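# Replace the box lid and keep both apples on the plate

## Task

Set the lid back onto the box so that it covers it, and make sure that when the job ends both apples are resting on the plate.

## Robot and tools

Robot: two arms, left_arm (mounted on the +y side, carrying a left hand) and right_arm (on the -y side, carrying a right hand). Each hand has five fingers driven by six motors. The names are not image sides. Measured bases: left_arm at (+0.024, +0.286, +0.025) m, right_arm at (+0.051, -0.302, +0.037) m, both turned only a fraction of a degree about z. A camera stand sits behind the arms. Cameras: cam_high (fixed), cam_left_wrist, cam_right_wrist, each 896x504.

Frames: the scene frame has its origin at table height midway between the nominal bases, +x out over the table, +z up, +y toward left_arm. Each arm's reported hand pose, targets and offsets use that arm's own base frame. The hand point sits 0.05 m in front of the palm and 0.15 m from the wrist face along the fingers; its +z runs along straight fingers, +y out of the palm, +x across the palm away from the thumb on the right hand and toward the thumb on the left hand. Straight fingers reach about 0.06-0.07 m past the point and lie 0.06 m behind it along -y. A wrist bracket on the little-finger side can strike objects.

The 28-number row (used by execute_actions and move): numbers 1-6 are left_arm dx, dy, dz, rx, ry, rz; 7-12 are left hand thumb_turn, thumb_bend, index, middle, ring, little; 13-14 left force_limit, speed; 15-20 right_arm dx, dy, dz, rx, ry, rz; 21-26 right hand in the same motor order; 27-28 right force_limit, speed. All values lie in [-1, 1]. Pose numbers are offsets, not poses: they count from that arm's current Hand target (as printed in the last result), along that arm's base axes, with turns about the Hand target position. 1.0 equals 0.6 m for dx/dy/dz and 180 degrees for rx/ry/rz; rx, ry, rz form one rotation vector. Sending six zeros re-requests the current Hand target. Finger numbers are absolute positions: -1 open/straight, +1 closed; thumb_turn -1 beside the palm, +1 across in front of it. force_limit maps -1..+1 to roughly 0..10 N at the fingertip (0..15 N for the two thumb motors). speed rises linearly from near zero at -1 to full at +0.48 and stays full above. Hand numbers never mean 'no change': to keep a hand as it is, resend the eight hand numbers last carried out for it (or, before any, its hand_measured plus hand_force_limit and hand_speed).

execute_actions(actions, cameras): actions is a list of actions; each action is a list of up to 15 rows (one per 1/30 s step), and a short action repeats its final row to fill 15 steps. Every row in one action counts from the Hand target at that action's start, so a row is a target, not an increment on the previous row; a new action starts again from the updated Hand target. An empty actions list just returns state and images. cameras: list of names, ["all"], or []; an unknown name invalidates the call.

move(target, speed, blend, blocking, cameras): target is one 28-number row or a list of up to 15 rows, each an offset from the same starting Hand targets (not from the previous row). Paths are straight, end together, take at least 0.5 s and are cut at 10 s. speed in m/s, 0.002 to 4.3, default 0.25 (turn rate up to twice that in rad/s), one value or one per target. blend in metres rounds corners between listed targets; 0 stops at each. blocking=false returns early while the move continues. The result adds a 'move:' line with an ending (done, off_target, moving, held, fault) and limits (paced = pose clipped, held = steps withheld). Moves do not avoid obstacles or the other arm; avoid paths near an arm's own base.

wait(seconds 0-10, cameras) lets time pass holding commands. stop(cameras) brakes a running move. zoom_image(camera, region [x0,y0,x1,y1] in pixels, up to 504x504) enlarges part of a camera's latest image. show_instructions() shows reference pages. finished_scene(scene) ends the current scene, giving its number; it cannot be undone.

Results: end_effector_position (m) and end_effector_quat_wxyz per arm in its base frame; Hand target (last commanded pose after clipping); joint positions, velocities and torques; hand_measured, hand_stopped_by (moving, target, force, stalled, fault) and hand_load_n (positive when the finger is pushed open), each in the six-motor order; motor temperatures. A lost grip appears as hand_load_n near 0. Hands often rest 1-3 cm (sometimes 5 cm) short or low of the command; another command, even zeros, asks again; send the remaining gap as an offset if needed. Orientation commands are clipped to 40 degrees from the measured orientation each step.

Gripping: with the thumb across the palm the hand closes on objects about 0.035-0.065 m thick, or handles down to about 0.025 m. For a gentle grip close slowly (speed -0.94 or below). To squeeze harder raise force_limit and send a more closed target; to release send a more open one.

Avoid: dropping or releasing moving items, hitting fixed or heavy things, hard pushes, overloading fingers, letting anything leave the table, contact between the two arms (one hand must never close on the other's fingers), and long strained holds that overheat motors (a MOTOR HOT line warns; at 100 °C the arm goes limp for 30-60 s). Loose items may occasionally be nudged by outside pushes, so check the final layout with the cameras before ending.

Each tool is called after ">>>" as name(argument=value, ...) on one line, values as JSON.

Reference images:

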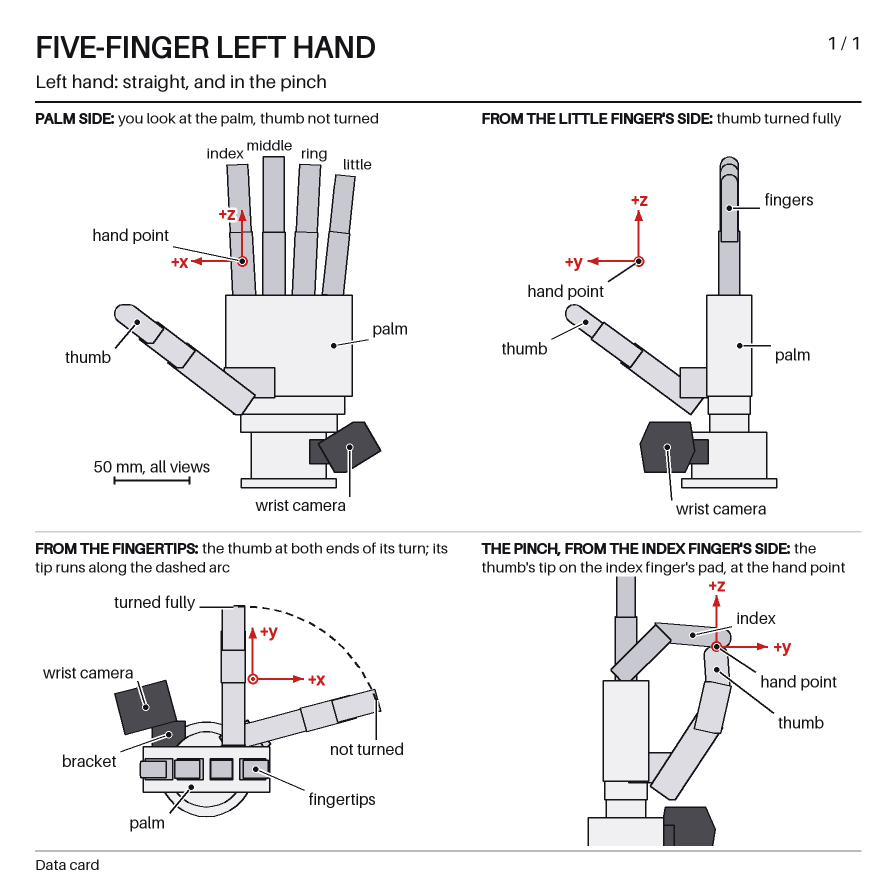

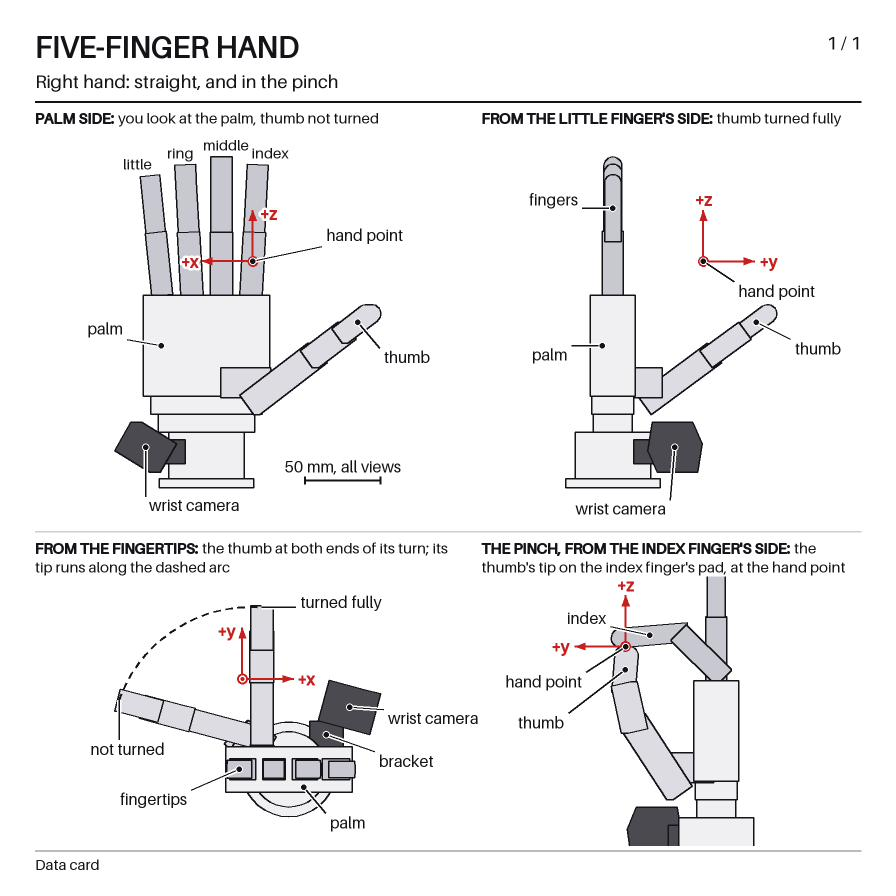

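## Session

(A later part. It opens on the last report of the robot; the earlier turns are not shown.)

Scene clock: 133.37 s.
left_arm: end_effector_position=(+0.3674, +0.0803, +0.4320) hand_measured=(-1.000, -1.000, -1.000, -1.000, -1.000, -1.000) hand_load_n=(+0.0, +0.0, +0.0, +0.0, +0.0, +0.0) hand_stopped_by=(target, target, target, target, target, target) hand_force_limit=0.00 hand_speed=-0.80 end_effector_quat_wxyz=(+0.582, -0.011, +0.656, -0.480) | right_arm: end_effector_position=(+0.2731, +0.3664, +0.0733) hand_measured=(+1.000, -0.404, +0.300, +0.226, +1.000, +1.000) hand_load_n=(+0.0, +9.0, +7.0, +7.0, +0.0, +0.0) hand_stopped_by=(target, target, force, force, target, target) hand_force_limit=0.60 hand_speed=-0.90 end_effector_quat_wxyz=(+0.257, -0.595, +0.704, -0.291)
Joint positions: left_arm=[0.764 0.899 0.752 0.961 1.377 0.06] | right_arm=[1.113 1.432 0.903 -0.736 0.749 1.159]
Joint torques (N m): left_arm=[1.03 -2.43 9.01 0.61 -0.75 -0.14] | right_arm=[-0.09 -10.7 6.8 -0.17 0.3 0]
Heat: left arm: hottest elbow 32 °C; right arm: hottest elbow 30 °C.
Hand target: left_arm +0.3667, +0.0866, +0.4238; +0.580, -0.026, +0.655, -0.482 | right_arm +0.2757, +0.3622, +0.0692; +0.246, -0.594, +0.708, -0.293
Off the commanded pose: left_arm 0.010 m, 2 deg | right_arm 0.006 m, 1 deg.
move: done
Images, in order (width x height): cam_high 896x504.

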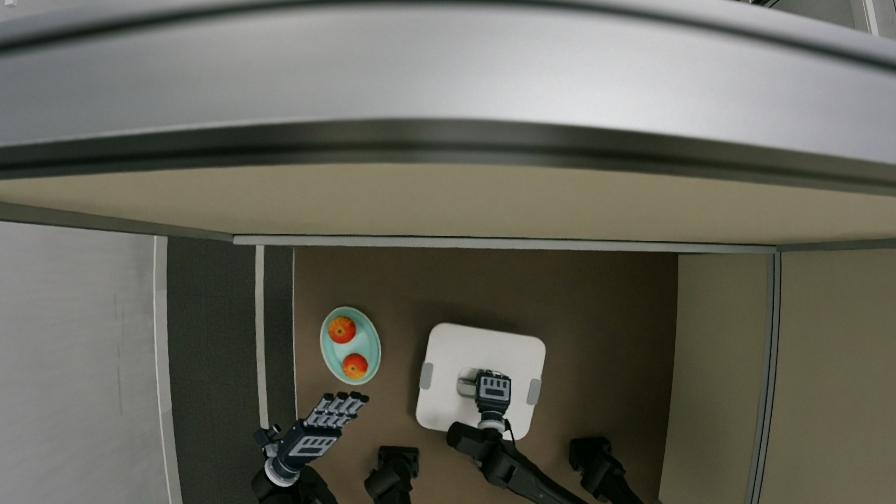

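Now release gently.

>>> execute_actions(actions=[[[0,0,0,0,0,0,-1,-1,-1,-1,-1,-1,0.0,-0.8,0,0,0,0,0,0,1,-0.55,-0.15,-0.15,1,1,0.4,-0.8]],[[0,0,0,0,0,0,-1,-1,-1,-1,-1,-1,0.0,-0.8,0,0,0,0,0,0,1,-0.55,-0.15,-0.15,1,1,0.4,-0.8]]], cameras=["cam_high", "cam_right_wrist"])

Scene clock: 134.83 s.
left_arm: end_effector_position=(+0.3674, +0.0803, +0.4320) hand_measured=(-1.000, -1.000, -1.000, -1.000, -1.000, -1.000) hand_load_n=(+0.0, +0.0, +0.0, +0.0, +0.0, +0.0) hand_stopped_by=(target, target, target, target, target, target) hand_force_limit=0.00 hand_speed=-0.80 end_effector_quat_wxyz=(+0.582, -0.011, +0.656, -0.480) | right_arm: end_effector_position=(+0.2722, +0.3666, +0.0812) hand_measured=(+1.000, -0.550, -0.150, -0.148, +1.000, +1.000) hand_load_n=(+0.0, -1.0, +0.0, -8.0, +0.0, +0.0) hand_stopped_by=(target, target, target, target, target, target) hand_force_limit=0.40 hand_speed=-0.80 end_effector_quat_wxyz=(+0.263, -0.593, +0.706, -0.285)
Joint positions: left_arm=[0.764 0.899 0.752 0.961 1.377 0.06] | right_arm=[1.113 1.412 0.903 -0.743 0.743 1.162]
Joint torques (N m): left_arm=[1.03 -2.43 9.02 0.59 -0.75 -0.14] | right_arm=[-0.26 -8.59 6.89 -0.05 0.53 0.03]
Heat: left arm: hottest elbow 32 °C; right arm: hottest elbow 29 °C.
Hand target: left_arm +0.3667, +0.0866, +0.4238; +0.580, -0.026, +0.655, -0.482 | right_arm +0.2757, +0.3621, +0.0691; +0.246, -0.594, +0.708, -0.293
Off the commanded pose: left_arm 0.010 m, 2 deg | right_arm 0.013 m, 2 deg.
Images, in order (width x height): cam_high 896x504, cam_right_wrist 896x504.

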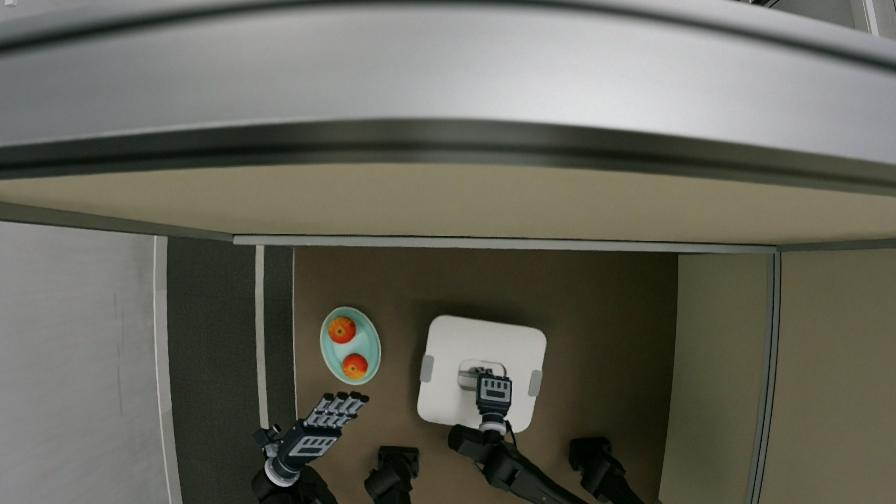

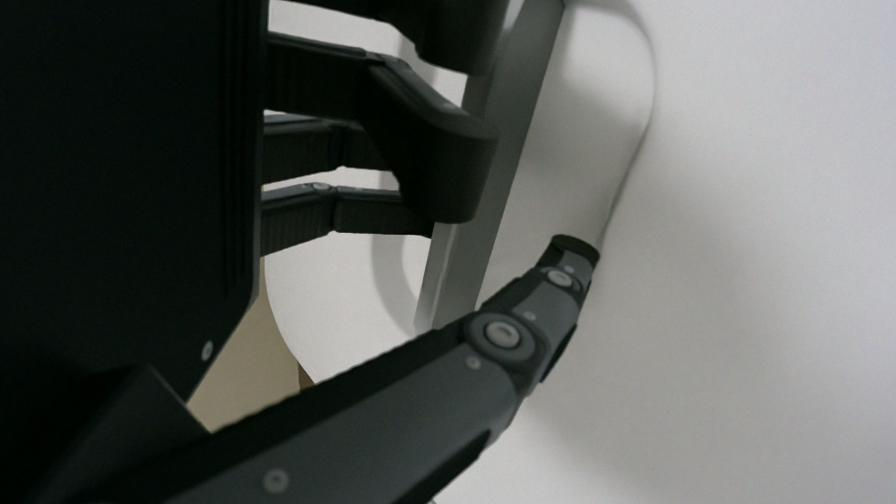

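>>> execute_actions(actions=[[[0,0,0,0,0,0,-1,-1,-1,-1,-1,-1,0.0,-0.8,0,0,0,0,0,0,1,-0.55,0.0,0.0,1,1,0.4,-0.8]]], cameras=["cam_high", "cam_right_wrist"])

>>> zoom_image(camera="cam_high", region=[400, 300, 600, 470])

Scene clock: 135.87 s.
left_arm: end_effector_position=(+0.3674, +0.0803, +0.4320) hand_measured=(-1.000, -1.000, -1.000, -1.000, -1.000, -1.000) hand_load_n=(+0.0, +0.0, +0.0, +0.0, +0.0, +0.0) hand_stopped_by=(target, target, target, target, target, target) hand_force_limit=0.00 hand_speed=-0.80 end_effector_quat_wxyz=(+0.582, -0.011, +0.656, -0.480) | right_arm: end_effector_position=(+0.2755, +0.3640, +0.0792) hand_measured=(+1.000, -0.550, +0.000, +0.000, +1.000, +1.000) hand_load_n=(+0.0, +0.0, +0.0, -0.5, +0.0, +0.0) hand_stopped_by=(target, target, target, target, target, target) hand_force_limit=0.40 hand_speed=-0.80 end_effector_quat_wxyz=(+0.260, -0.589, +0.708, -0.289)
Joint positions: left_arm=[0.764 0.899 0.752 0.961 1.377 0.06] | right_arm=[1.106 1.417 0.903 -0.743 0.748 1.164]
Joint torques (N m): left_arm=[1.08 -2.43 9.02 0.59 -0.75 -0.13] | right_arm=[0.38 -9.23 6.91 0.03 0.33 -0.03]
Heat: left arm: hottest elbow 32 °C; right arm: hottest elbow 29 °C.
Hand target: left_arm +0.3667, +0.0866, +0.4238; +0.580, -0.026, +0.655, -0.482 | right_arm +0.2756, +0.3622, +0.0691; +0.246, -0.594, +0.708, -0.293
Off the commanded pose: left_arm 0.010 m, 2 deg | right_arm 0.010 m, 2 deg.
Images, in order (width x height): cam_high 896x504, cam_right_wrist 896x504.

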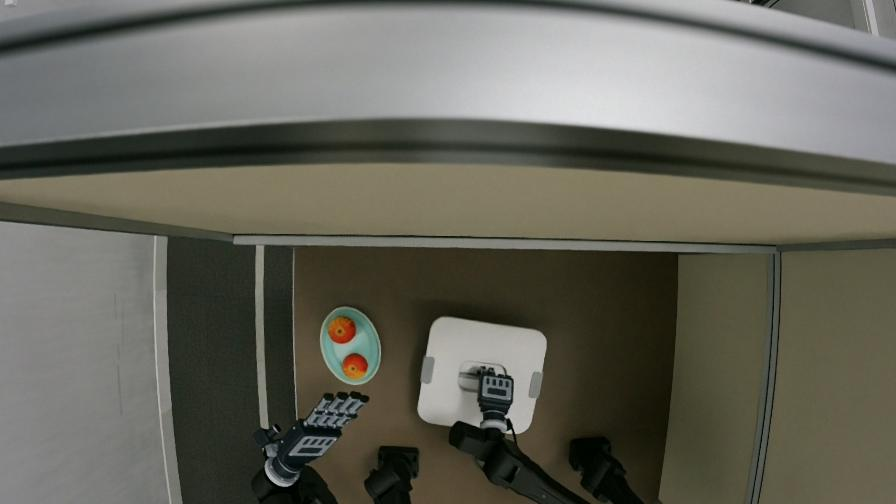

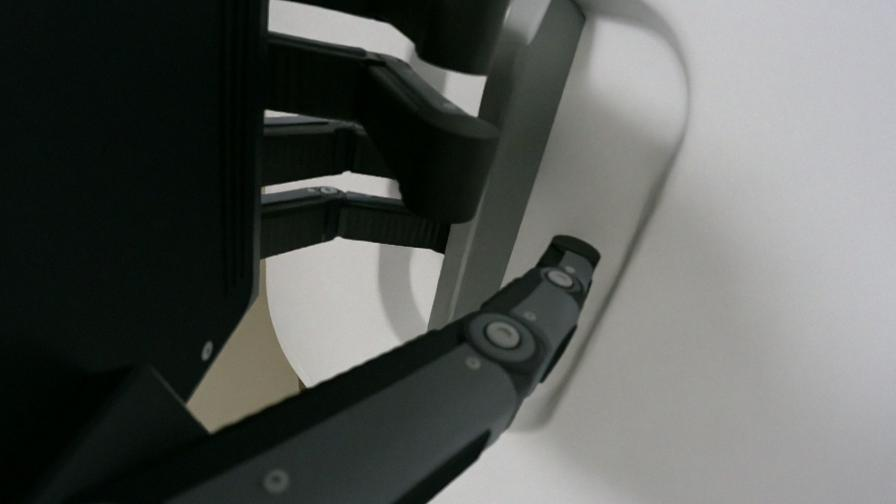

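Scaled by 2.520.

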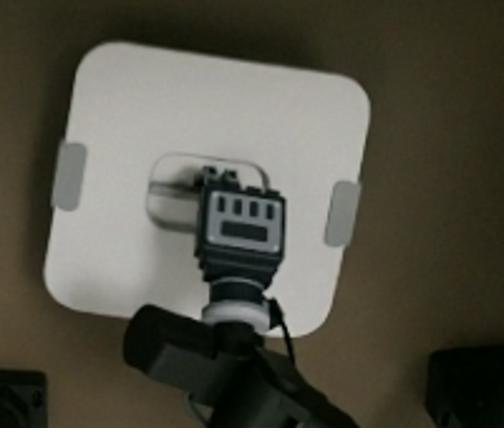

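>>> move(target=[0,0,0,0,0,0,-1,-1,-1,-1,-1,-1,0.0,-0.8,0.01,0,0.2,0,0,0,1,-0.55,0.0,0.0,1,1,0.4,-0.8], cameras=["cam_high", "cam_right_wrist"], speed=0.08)

Scene clock: 138.20 s.
left_arm: end_effector_position=(+0.3674, +0.0803, +0.4320) hand_measured=(-1.000, -1.000, -1.000, -1.000, -1.000, -1.000) hand_load_n=(+0.0, +0.0, +0.0, +0.0, +0.0, +0.0) hand_stopped_by=(target, target, target, target, target, target) hand_force_limit=0.00 hand_speed=-0.80 end_effector_quat_wxyz=(+0.582, -0.011, +0.656, -0.480) | right_arm: end_effector_position=(+0.2719, +0.3507, +0.1611) hand_measured=(+1.000, -0.550, +0.000, +0.000, +1.000, +1.000) hand_load_n=(+0.0, +0.0, +0.0, +0.0, +0.0, +0.0) hand_stopped_by=(target, target, target, target, target, target) hand_force_limit=0.40 hand_speed=-0.80 end_effector_quat_wxyz=(+0.226, -0.603, +0.703, -0.302)
Joint positions: left_arm=[0.764 0.899 0.752 0.961 1.377 0.06] | right_arm=[1.097 1.339 1.076 -1.068 0.742 1.156]
Joint torques (N m): left_arm=[1.08 -2.37 9.01 0.59 -0.75 -0.13] | right_arm=[-0.09 -12.51 10.74 -0.02 0.44 -0.1]
Heat: left arm: hottest elbow 31 °C; right arm: hottest elbow 29 °C.
Hand target: left_arm +0.3667, +0.0866, +0.4238; +0.580, -0.026, +0.655, -0.482 | right_arm +0.2816, +0.3622, +0.1891; +0.246, -0.594, +0.708, -0.293
Off the commanded pose: left_arm 0.010 m, 2 deg | right_arm 0.032 m, 3 deg.
move: off_target (right_arm)
Images, in order (width x height): cam_high 896x504, cam_right_wrist 896x504.

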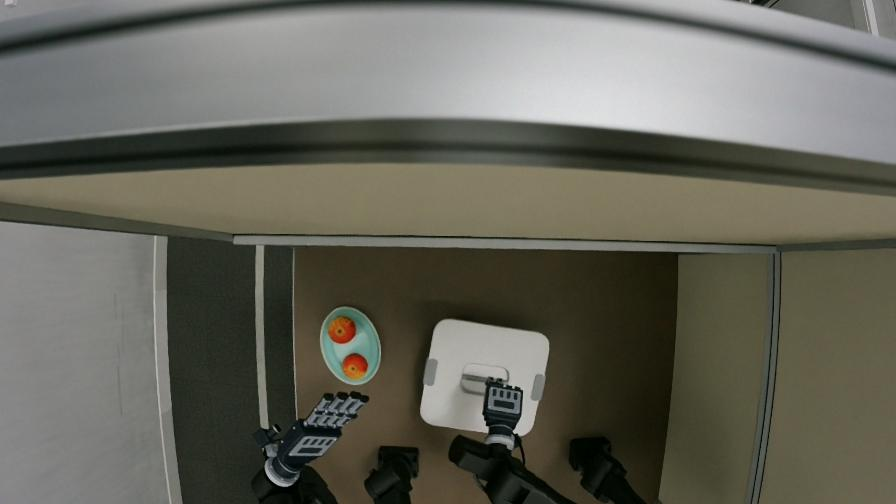

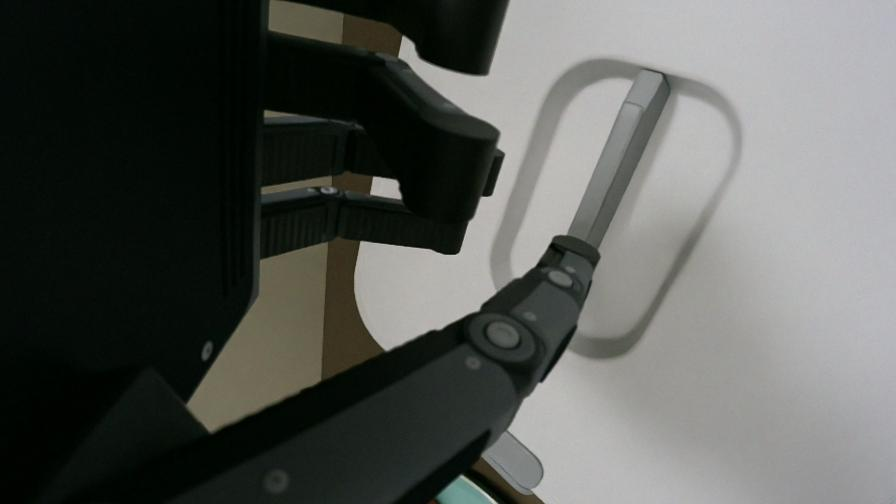

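>>> move(target=[[0,0,0,0,0,0,-1,-1,-1,-1,-1,-1,0.0,-0.8,0.0,0,0.12,0,0,0,1,-0.55,0.0,0.0,1,1,0.4,-0.8],[0,0,0,0,0,0,-1,-1,-1,-1,-1,-1,0.0,-0.8,0.03,-0.57,0.15,0.0255,0.193,0.0557,1,-0.55,0.0,0.0,1,1,0.4,-0.8]], cameras=["cam_high", "cam_right_wrist"], blend=0.03)

>>> zoom_image(camera="cam_high", region=[400, 300, 600, 470])

Scene clock: 141.53 s.
left_arm: end_effector_position=(+0.3674, +0.0803, +0.4320) hand_measured=(-1.000, -1.000, -1.000, -1.000, -1.000, -1.000) hand_load_n=(+0.0, +0.0, +0.0, +0.0, +0.0, +0.0) hand_stopped_by=(target, target, target, target, target, target) hand_force_limit=0.00 hand_speed=-0.80 end_effector_quat_wxyz=(+0.582, -0.011, +0.656, -0.480) | right_arm: end_effector_position=(+0.2874, +0.0231, +0.2622) hand_measured=(+1.000, -0.550, +0.000, +0.000, +1.000, +1.000) hand_load_n=(+0.0, +0.5, +0.0, +0.0, +0.0, +0.0) hand_stopped_by=(target, target, target, target, target, target) hand_force_limit=0.40 hand_speed=-0.80 end_effector_quat_wxyz=(-0.060, +0.702, -0.708, +0.041)
Joint positions: left_arm=[0.764 0.899 0.752 0.961 1.377 0.06] | right_arm=[-0.04 1.148 1.23 -1.512 -0.032 -0.03]
Joint torques (N m): left_arm=[1.08 -2.37 9.01 0.59 -0.75 -0.13] | right_arm=[-0.32 -6.3 10.99 -0.18 -0.07 -0.12]
Heat: left arm: hottest elbow 31 °C; right arm: hottest elbow 30 °C.
Hand target: left_arm +0.3667, +0.0866, +0.4238; +0.580, -0.026, +0.655, -0.482 | right_arm +0.2996, +0.0201, +0.2791; -0.071, +0.703, -0.706, +0.052
Off the commanded pose: left_arm 0.010 m, 2 deg | right_arm 0.021 m, 2 deg.
move: off_target (right_arm)
Images, in order (width x height): cam_high 896x504, cam_right_wrist 896x504.

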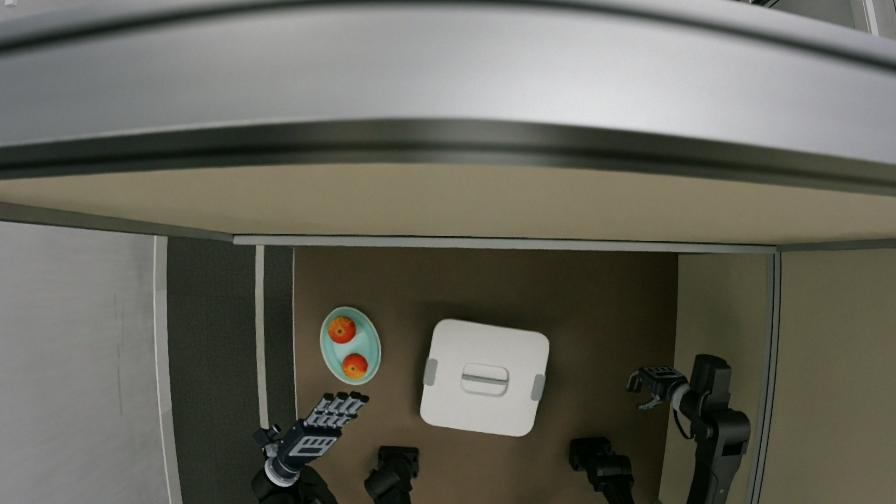

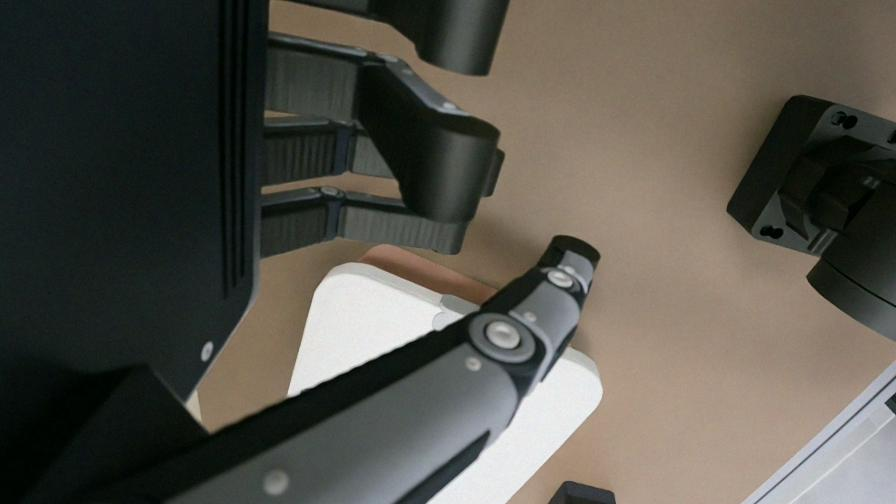

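Scaled by 2.520.

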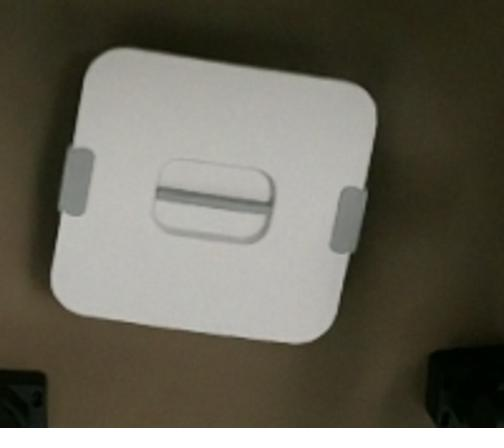

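>>> execute_actions(actions=[[[0,0,0,0,0,0,-1,-1,-1,-1,-1,-1,0.0,-0.8,0,0,0,0,0,0,-1,-1,-1,-1,-1,-1,0.0,-0.3]],[[0,0,0,0,0,0,-1,-1,-1,-1,-1,-1,0.0,-0.8,0,0,0,0,0,0,-1,-1,-1,-1,-1,-1,0.0,-0.3]]], cameras=["cam_right_wrist"])

>>> zoom_image(camera="cam_right_wrist", region=[260, 200, 640, 504])

Scene clock: 143.63 s.
left_arm: end_effector_position=(+0.3674, +0.0803, +0.4320) hand_measured=(-1.000, -1.000, -1.000, -1.000, -1.000, -1.000) hand_load_n=(+0.0, +0.0, +0.0, +0.0, +0.0, +0.0) hand_stopped_by=(target, target, target, target, target, target) hand_force_limit=0.00 hand_speed=-0.80 end_effector_quat_wxyz=(+0.582, -0.011, +0.656, -0.480) | right_arm: end_effector_position=(+0.2871, +0.0231, +0.2622) hand_measured=(-1.000, -1.000, -1.000, -1.000, -1.000, -1.000) hand_load_n=(+0.0, +0.0, +0.0, +0.0, +0.0, +0.0) hand_stopped_by=(target, target, target, target, target, target) hand_force_limit=0.00 hand_speed=-0.30 end_effector_quat_wxyz=(-0.060, +0.703, -0.707, +0.041)
Joint positions: left_arm=[0.764 0.899 0.752 0.961 1.377 0.06] | right_arm=[-0.04 1.148 1.23 -1.512 -0.032 -0.032]
Joint torques (N m): left_arm=[1.03 -2.37 9.02 0.59 -0.75 -0.13] | right_arm=[0.15 -6.59 10.96 -0.1 -0.09 -0.11]
Heat: left arm: hottest elbow 31 °C; right arm: hottest elbow 30 °C.
Hand target: left_arm +0.3667, +0.0866, +0.4238; +0.580, -0.026, +0.655, -0.482 | right_arm +0.2996, +0.0201, +0.2791; -0.071, +0.703, -0.706, +0.052
Off the commanded pose: left_arm 0.010 m, 2 deg | right_arm 0.021 m, 2 deg.
Images, in order (width x height): cam_right_wrist 896x504.

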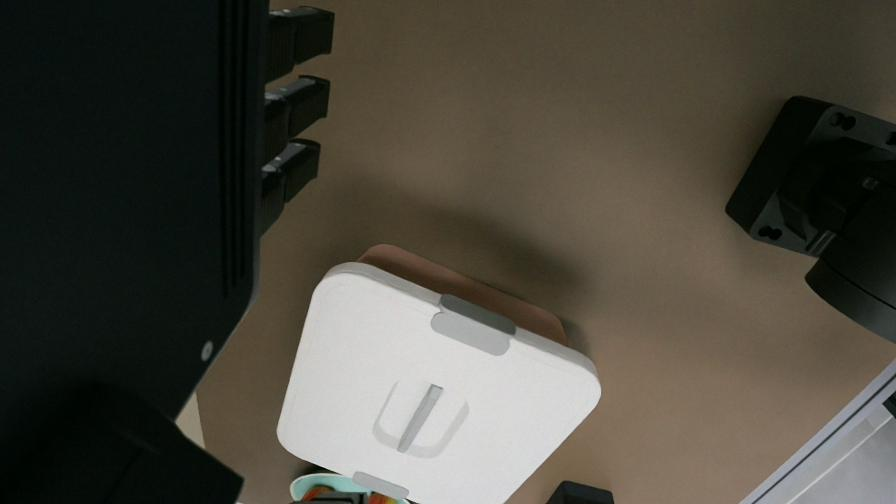

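Scaled by 1.326.

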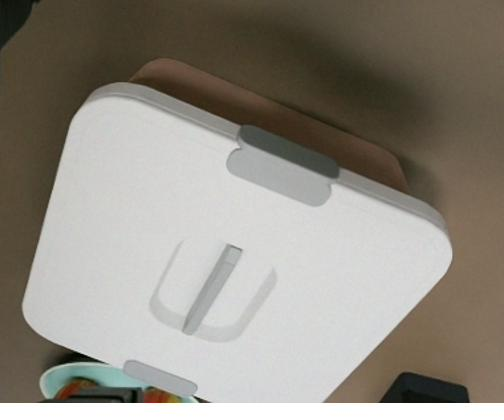

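>>> move(target=[0,0,0,0,0,0,-1,-1,-1,-1,-1,-1,0.0,-0.8,-0.024,0.56,-0.14,-0.0255,-0.193,-0.0557,1,-0.4,-0.1,-0.1,1,1,0.0,-0.5], cameras=["cam_high", "cam_right_wrist"], speed=0.2)

Scene clock: 148.10 s.
left_arm: end_effector_position=(+0.3674, +0.0803, +0.4320) hand_measured=(-1.000, -1.000, -1.000, -1.000, -1.000, -1.000) hand_load_n=(+0.0, +0.0, +0.0, +0.0, +0.0, +0.0) hand_stopped_by=(target, target, target, target, target, target) hand_force_limit=0.00 hand_speed=-0.80 end_effector_quat_wxyz=(+0.582, -0.011, +0.656, -0.480) | right_arm: end_effector_position=(+0.2761, +0.3379, +0.1760) hand_measured=(+1.000, -0.400, -0.100, -0.100, +1.000, +1.000) hand_load_n=(+0.0, +0.0, +0.0, +0.0, +0.0, +0.0) hand_stopped_by=(target, target, target, target, target, target) hand_force_limit=0.00 hand_speed=-0.50 end_effector_quat_wxyz=(+0.226, -0.604, +0.703, -0.300)
Joint positions: left_arm=[0.764 0.899 0.752 0.961 1.377 0.06] | right_arm=[1.07 1.298 1.077 -1.082 0.731 1.117]
Joint torques (N m): left_arm=[1.03 -2.37 9.01 0.59 -0.75 -0.13] | right_arm=[1.14 -9.7 10.95 0.31 0.66 0.06]
Heat: left arm: hottest elbow 30 °C; right arm: hottest elbow 30 °C.
Hand target: left_arm +0.3667, +0.0866, +0.4238; +0.580, -0.026, +0.655, -0.482 | right_arm +0.2852, +0.3562, +0.1951; +0.246, -0.594, +0.708, -0.293
Off the commanded pose: left_arm 0.010 m, 2 deg | right_arm 0.028 m, 3 deg.
move: off_target (right_arm)
Images, in order (width x height): cam_high 896x504, cam_right_wrist 896x504.

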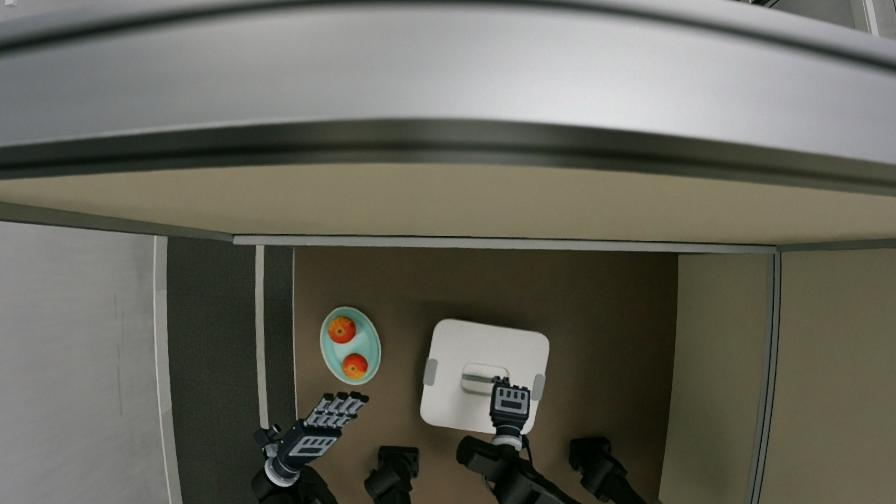

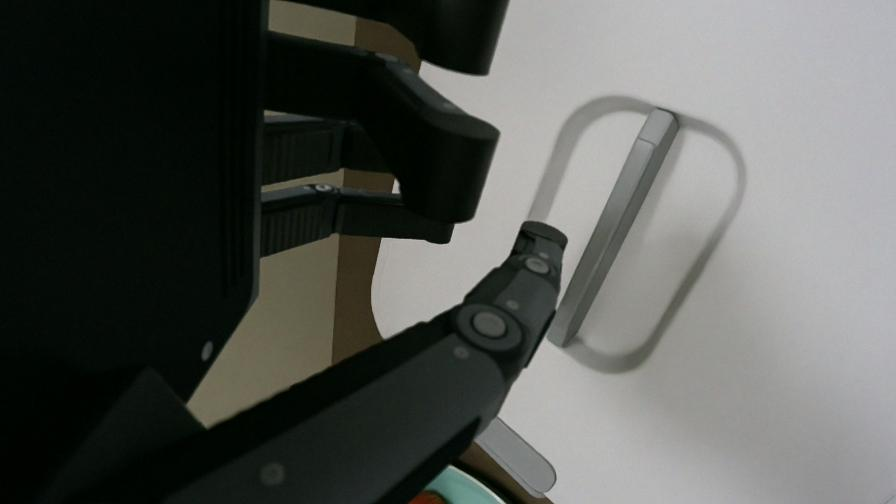

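>>> move(target=[0,0,0,0,0,0,-1,-1,-1,-1,-1,-1,0.0,-0.8,0,0,-0.1,0,0,0,1,-0.4,-0.1,-0.1,1,1,0.0,-0.5], cameras=["cam_high", "cam_right_wrist"], speed=0.1)

Scene clock: 149.63 s.
left_arm: end_effector_position=(+0.3674, +0.0803, +0.4320) hand_measured=(-1.000, -1.000, -1.000, -1.000, -1.000, -1.000) hand_load_n=(+0.0, +0.0, +0.0, +0.0, +0.0, +0.0) hand_stopped_by=(target, target, target, target, target, target) hand_force_limit=0.00 hand_speed=-0.80 end_effector_quat_wxyz=(+0.582, -0.011, +0.656, -0.480) | right_arm: end_effector_position=(+0.2855, +0.3547, +0.1441) hand_measured=(+1.000, -0.400, -0.100, -0.100, +1.000, +1.000) hand_load_n=(+0.0, +0.0, +0.0, +0.0, +0.0, +0.0) hand_stopped_by=(target, target, target, target, target, target) hand_force_limit=0.00 hand_speed=-0.50 end_effector_quat_wxyz=(+0.248, -0.595, +0.707, -0.292)
Joint positions: left_arm=[0.764 0.899 0.752 0.961 1.377 0.06] | right_arm=[1.07 1.342 1.021 -0.932 0.732 1.119]
Joint torques (N m): left_arm=[1.08 -2.43 9.01 0.59 -0.75 -0.13] | right_arm=[1.03 -9.7 6.35 1.05 0.64 0.06]
Heat: left arm: hottest elbow 30 °C; right arm: hottest elbow 30 °C.
Hand target: left_arm +0.3667, +0.0866, +0.4238; +0.580, -0.026, +0.655, -0.482 | right_arm +0.2852, +0.3562, +0.1350; +0.246, -0.594, +0.708, -0.293
Off the commanded pose: left_arm 0.010 m, 2 deg | right_arm 0.009 m, 0 deg.
move: done
Images, in order (width x height): cam_high 896x504, cam_right_wrist 896x504.

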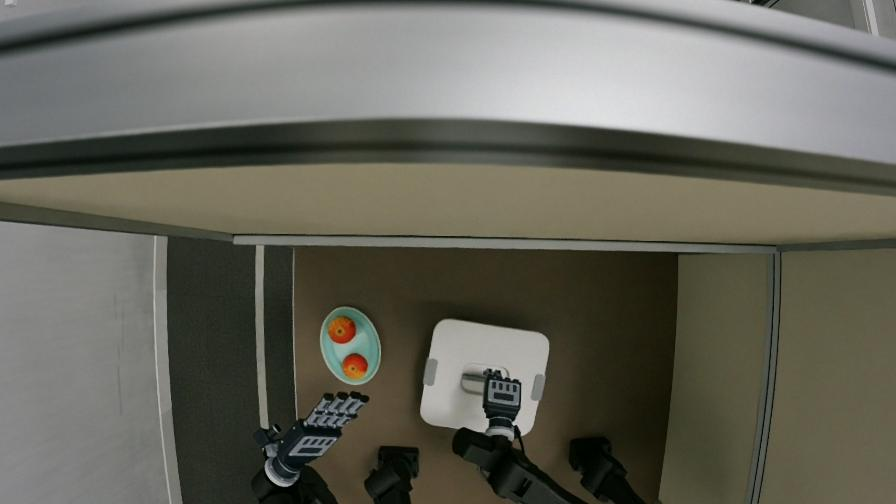

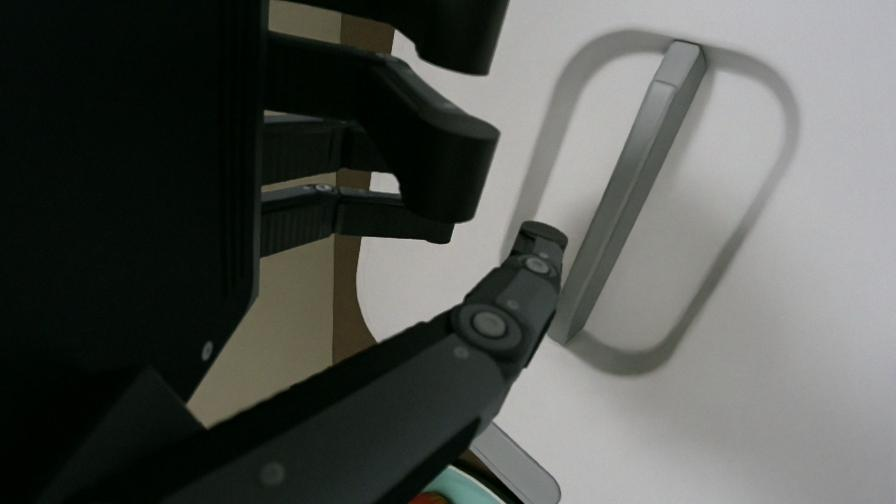

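>>> move(target=[0,0,0,0,0,0,-1,-1,-1,-1,-1,-1,0.0,-0.8,0,0,-0.055,0,0,0,1,-0.4,-0.1,-0.1,1,1,0.0,-0.5], cameras=["cam_high", "cam_right_wrist"], speed=0.08)

>>> zoom_image(camera="cam_high", region=[400, 300, 600, 470])

Scene clock: 150.90 s.
left_arm: end_effector_position=(+0.3674, +0.0803, +0.4320) hand_measured=(-1.000, -1.000, -1.000, -1.000, -1.000, -1.000) hand_load_n=(+0.0, +0.0, +0.0, +0.0, +0.0, +0.0) hand_stopped_by=(target, target, target, target, target, target) hand_force_limit=0.00 hand_speed=-0.80 end_effector_quat_wxyz=(+0.582, -0.011, +0.656, -0.480) | right_arm: end_effector_position=(+0.2859, +0.3555, +0.1120) hand_measured=(+1.000, -0.400, -0.100, -0.100, +1.000, +1.000) hand_load_n=(+0.0, +0.0, +0.0, +0.0, +0.0, +0.0) hand_stopped_by=(target, target, target, target, target, target) hand_force_limit=0.00 hand_speed=-0.50 end_effector_quat_wxyz=(+0.249, -0.594, +0.707, -0.291)
Joint positions: left_arm=[0.764 0.899 0.752 0.961 1.377 0.06] | right_arm=[1.07 1.376 0.963 -0.838 0.732 1.119]
Joint torques (N m): left_arm=[1.03 -2.43 9.01 0.59 -0.75 -0.14] | right_arm=[1.14 -9.7 6.11 0.9 0.62 0.05]
Heat: left arm: hottest elbow 30 °C; right arm: hottest elbow 30 °C.
Hand target: left_arm +0.3667, +0.0866, +0.4238; +0.580, -0.026, +0.655, -0.482 | right_arm +0.2851, +0.3561, +0.1021; +0.246, -0.594, +0.708, -0.293
Off the commanded pose: left_arm 0.010 m, 2 deg | right_arm 0.010 m, 0 deg.
move: done
Images, in order (width x height): cam_high 896x504, cam_right_wrist 896x504.

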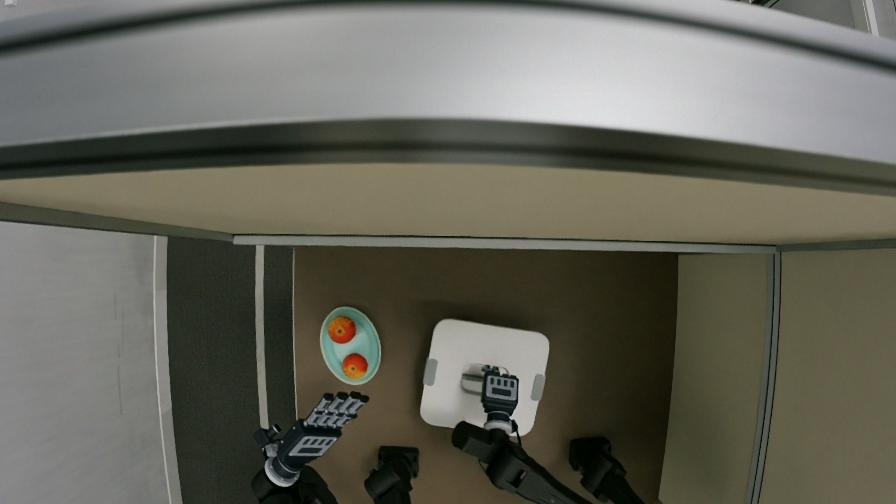

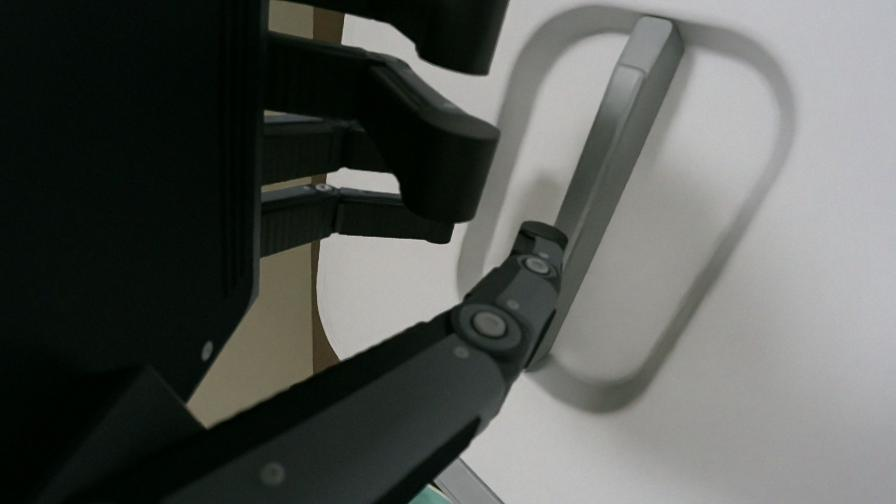

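Scaled by 2.520.

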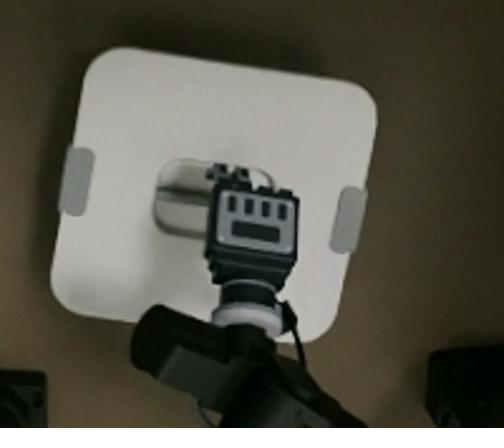

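>>> move(target=[0,0,0,0,0,0,-1,-1,-1,-1,-1,-1,0.0,-0.8,0,0.013,-0.035,0,0,0,1,-0.4,-0.1,-0.1,1,1,0.0,-0.5], cameras=["cam_high", "cam_right_wrist"], speed=0.08)

>>> zoom_image(camera="cam_high", region=[400, 300, 600, 470])

Scene clock: 152.47 s.
left_arm: end_effector_position=(+0.3674, +0.0803, +0.4320) hand_measured=(-1.000, -1.000, -1.000, -1.000, -1.000, -1.000) hand_load_n=(+0.0, +0.0, +0.0, +0.0, +0.0, +0.0) hand_stopped_by=(target, target, target, target, target, target) hand_force_limit=0.00 hand_speed=-0.80 end_effector_quat_wxyz=(+0.582, -0.011, +0.656, -0.480) | right_arm: end_effector_position=(+0.2883, +0.3619, +0.0917) hand_measured=(+1.000, -0.400, -0.100, -0.100, +1.000, +1.000) hand_load_n=(+0.0, +0.0, +0.0, +0.0, +0.5, +0.0) hand_stopped_by=(target, target, target, target, target, target) hand_force_limit=0.00 hand_speed=-0.50 end_effector_quat_wxyz=(+0.249, -0.593, +0.708, -0.292)
Joint positions: left_arm=[0.764 0.899 0.752 0.961 1.377 0.06] | right_arm=[1.073 1.42 0.949 -0.786 0.736 1.129]
Joint torques (N m): left_arm=[1.03 -2.43 9.02 0.59 -0.75 -0.13] | right_arm=[1.38 -10.05 5.94 1.02 0.61 0.04]
Heat: left arm: hottest elbow 30 °C; right arm: hottest elbow 30 °C.
Hand target: left_arm +0.3667, +0.0866, +0.4238; +0.580, -0.026, +0.655, -0.482 | right_arm +0.2852, +0.3639, +0.0811; +0.246, -0.594, +0.708, -0.293
Off the commanded pose: left_arm 0.010 m, 2 deg | right_arm 0.011 m, 0 deg.
move: off_target (right_arm)
Images, in order (width x height): cam_high 896x504, cam_right_wrist 896x504.

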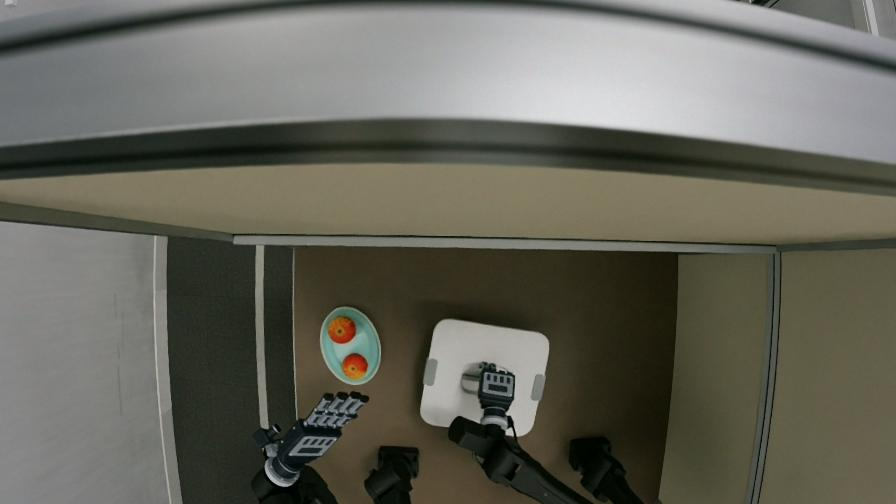

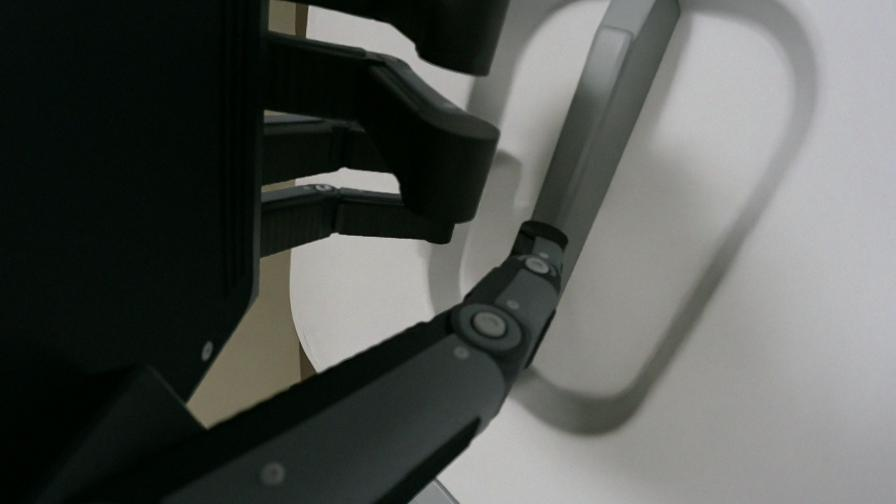

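Scaled by 2.520.

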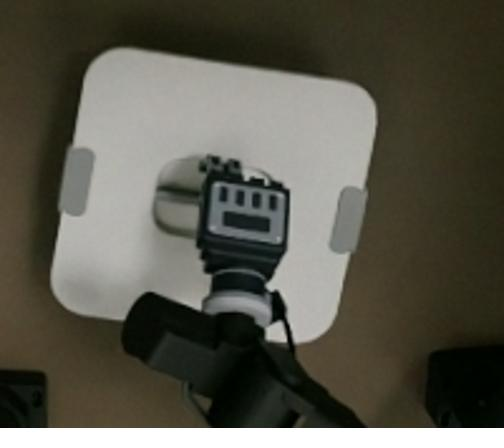

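>>> move(target=[0,0,0,0,0,0,-1,-1,-1,-1,-1,-1,0.0,-0.8,-0.013,0,-0.03,0,0,0,1,-0.4,0,0,1,1,0.0,-0.5], cameras=["cam_high", "cam_right_wrist"], speed=0.06)

>>> zoom_image(camera="cam_high", region=[400, 300, 600, 470])

Scene clock: 153.63 s.
left_arm: end_effector_position=(+0.3674, +0.0803, +0.4320) hand_measured=(-1.000, -1.000, -1.000, -1.000, -1.000, -1.000) hand_load_n=(-0.5, +0.0, +0.0, +0.0, +0.0, +0.0) hand_stopped_by=(target, target, target, target, target, target) hand_force_limit=0.00 hand_speed=-0.80 end_effector_quat_wxyz=(+0.582, -0.011, +0.656, -0.480) | right_arm: end_effector_position=(+0.2823, +0.3630, +0.0791) hand_measured=(+1.000, -0.400, +0.000, +0.000, +1.000, +1.000) hand_load_n=(+0.0, +0.0, +0.0, -2.0, +0.0, +0.0) hand_stopped_by=(target, target, target, target, target, target) hand_force_limit=0.00 hand_speed=-0.50 end_effector_quat_wxyz=(+0.253, -0.591, +0.708, -0.294)
Joint positions: left_arm=[0.764 0.899 0.752 0.961 1.377 0.06] | right_arm=[1.091 1.431 0.92 -0.752 0.747 1.149]
Joint torques (N m): left_arm=[1.03 -2.37 9.02 0.59 -0.75 -0.14] | right_arm=[1.38 -9.29 5.56 1.09 0.37 0.1]
Heat: left arm: hottest elbow 30 °C; right arm: hottest elbow 30 °C.
Hand target: left_arm +0.3667, +0.0866, +0.4238; +0.580, -0.026, +0.655, -0.482 | right_arm +0.2774, +0.3640, +0.0632; +0.246, -0.594, +0.708, -0.293
Off the commanded pose: left_arm 0.010 m, 2 deg | right_arm 0.017 m, 1 deg.
move: off_target (right_arm)
Images, in order (width x height): cam_high 896x504, cam_right_wrist 896x504.

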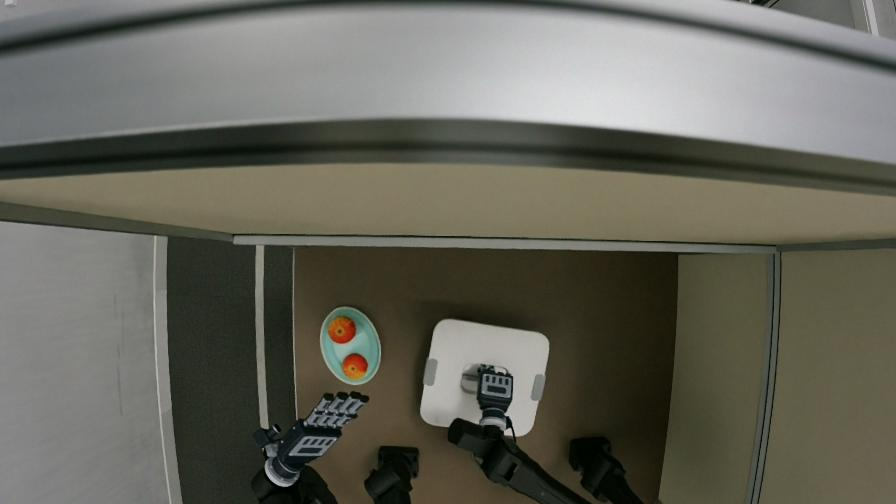

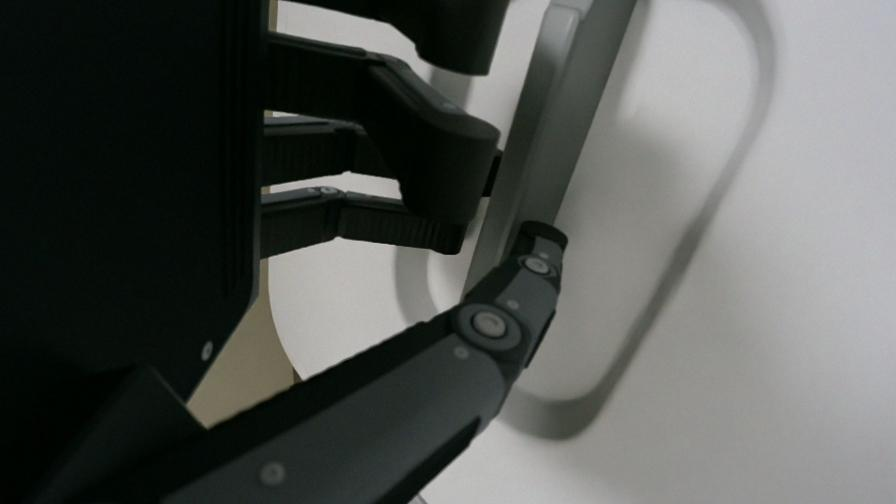

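Scaled by 2.520.

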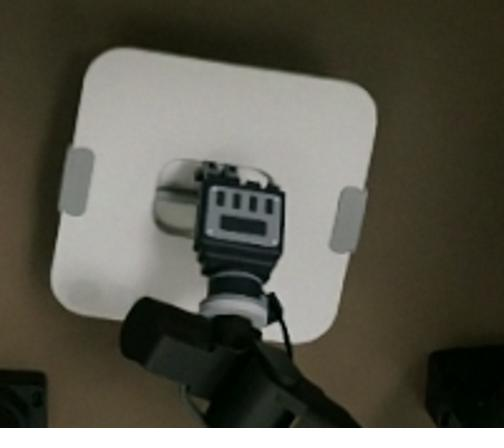

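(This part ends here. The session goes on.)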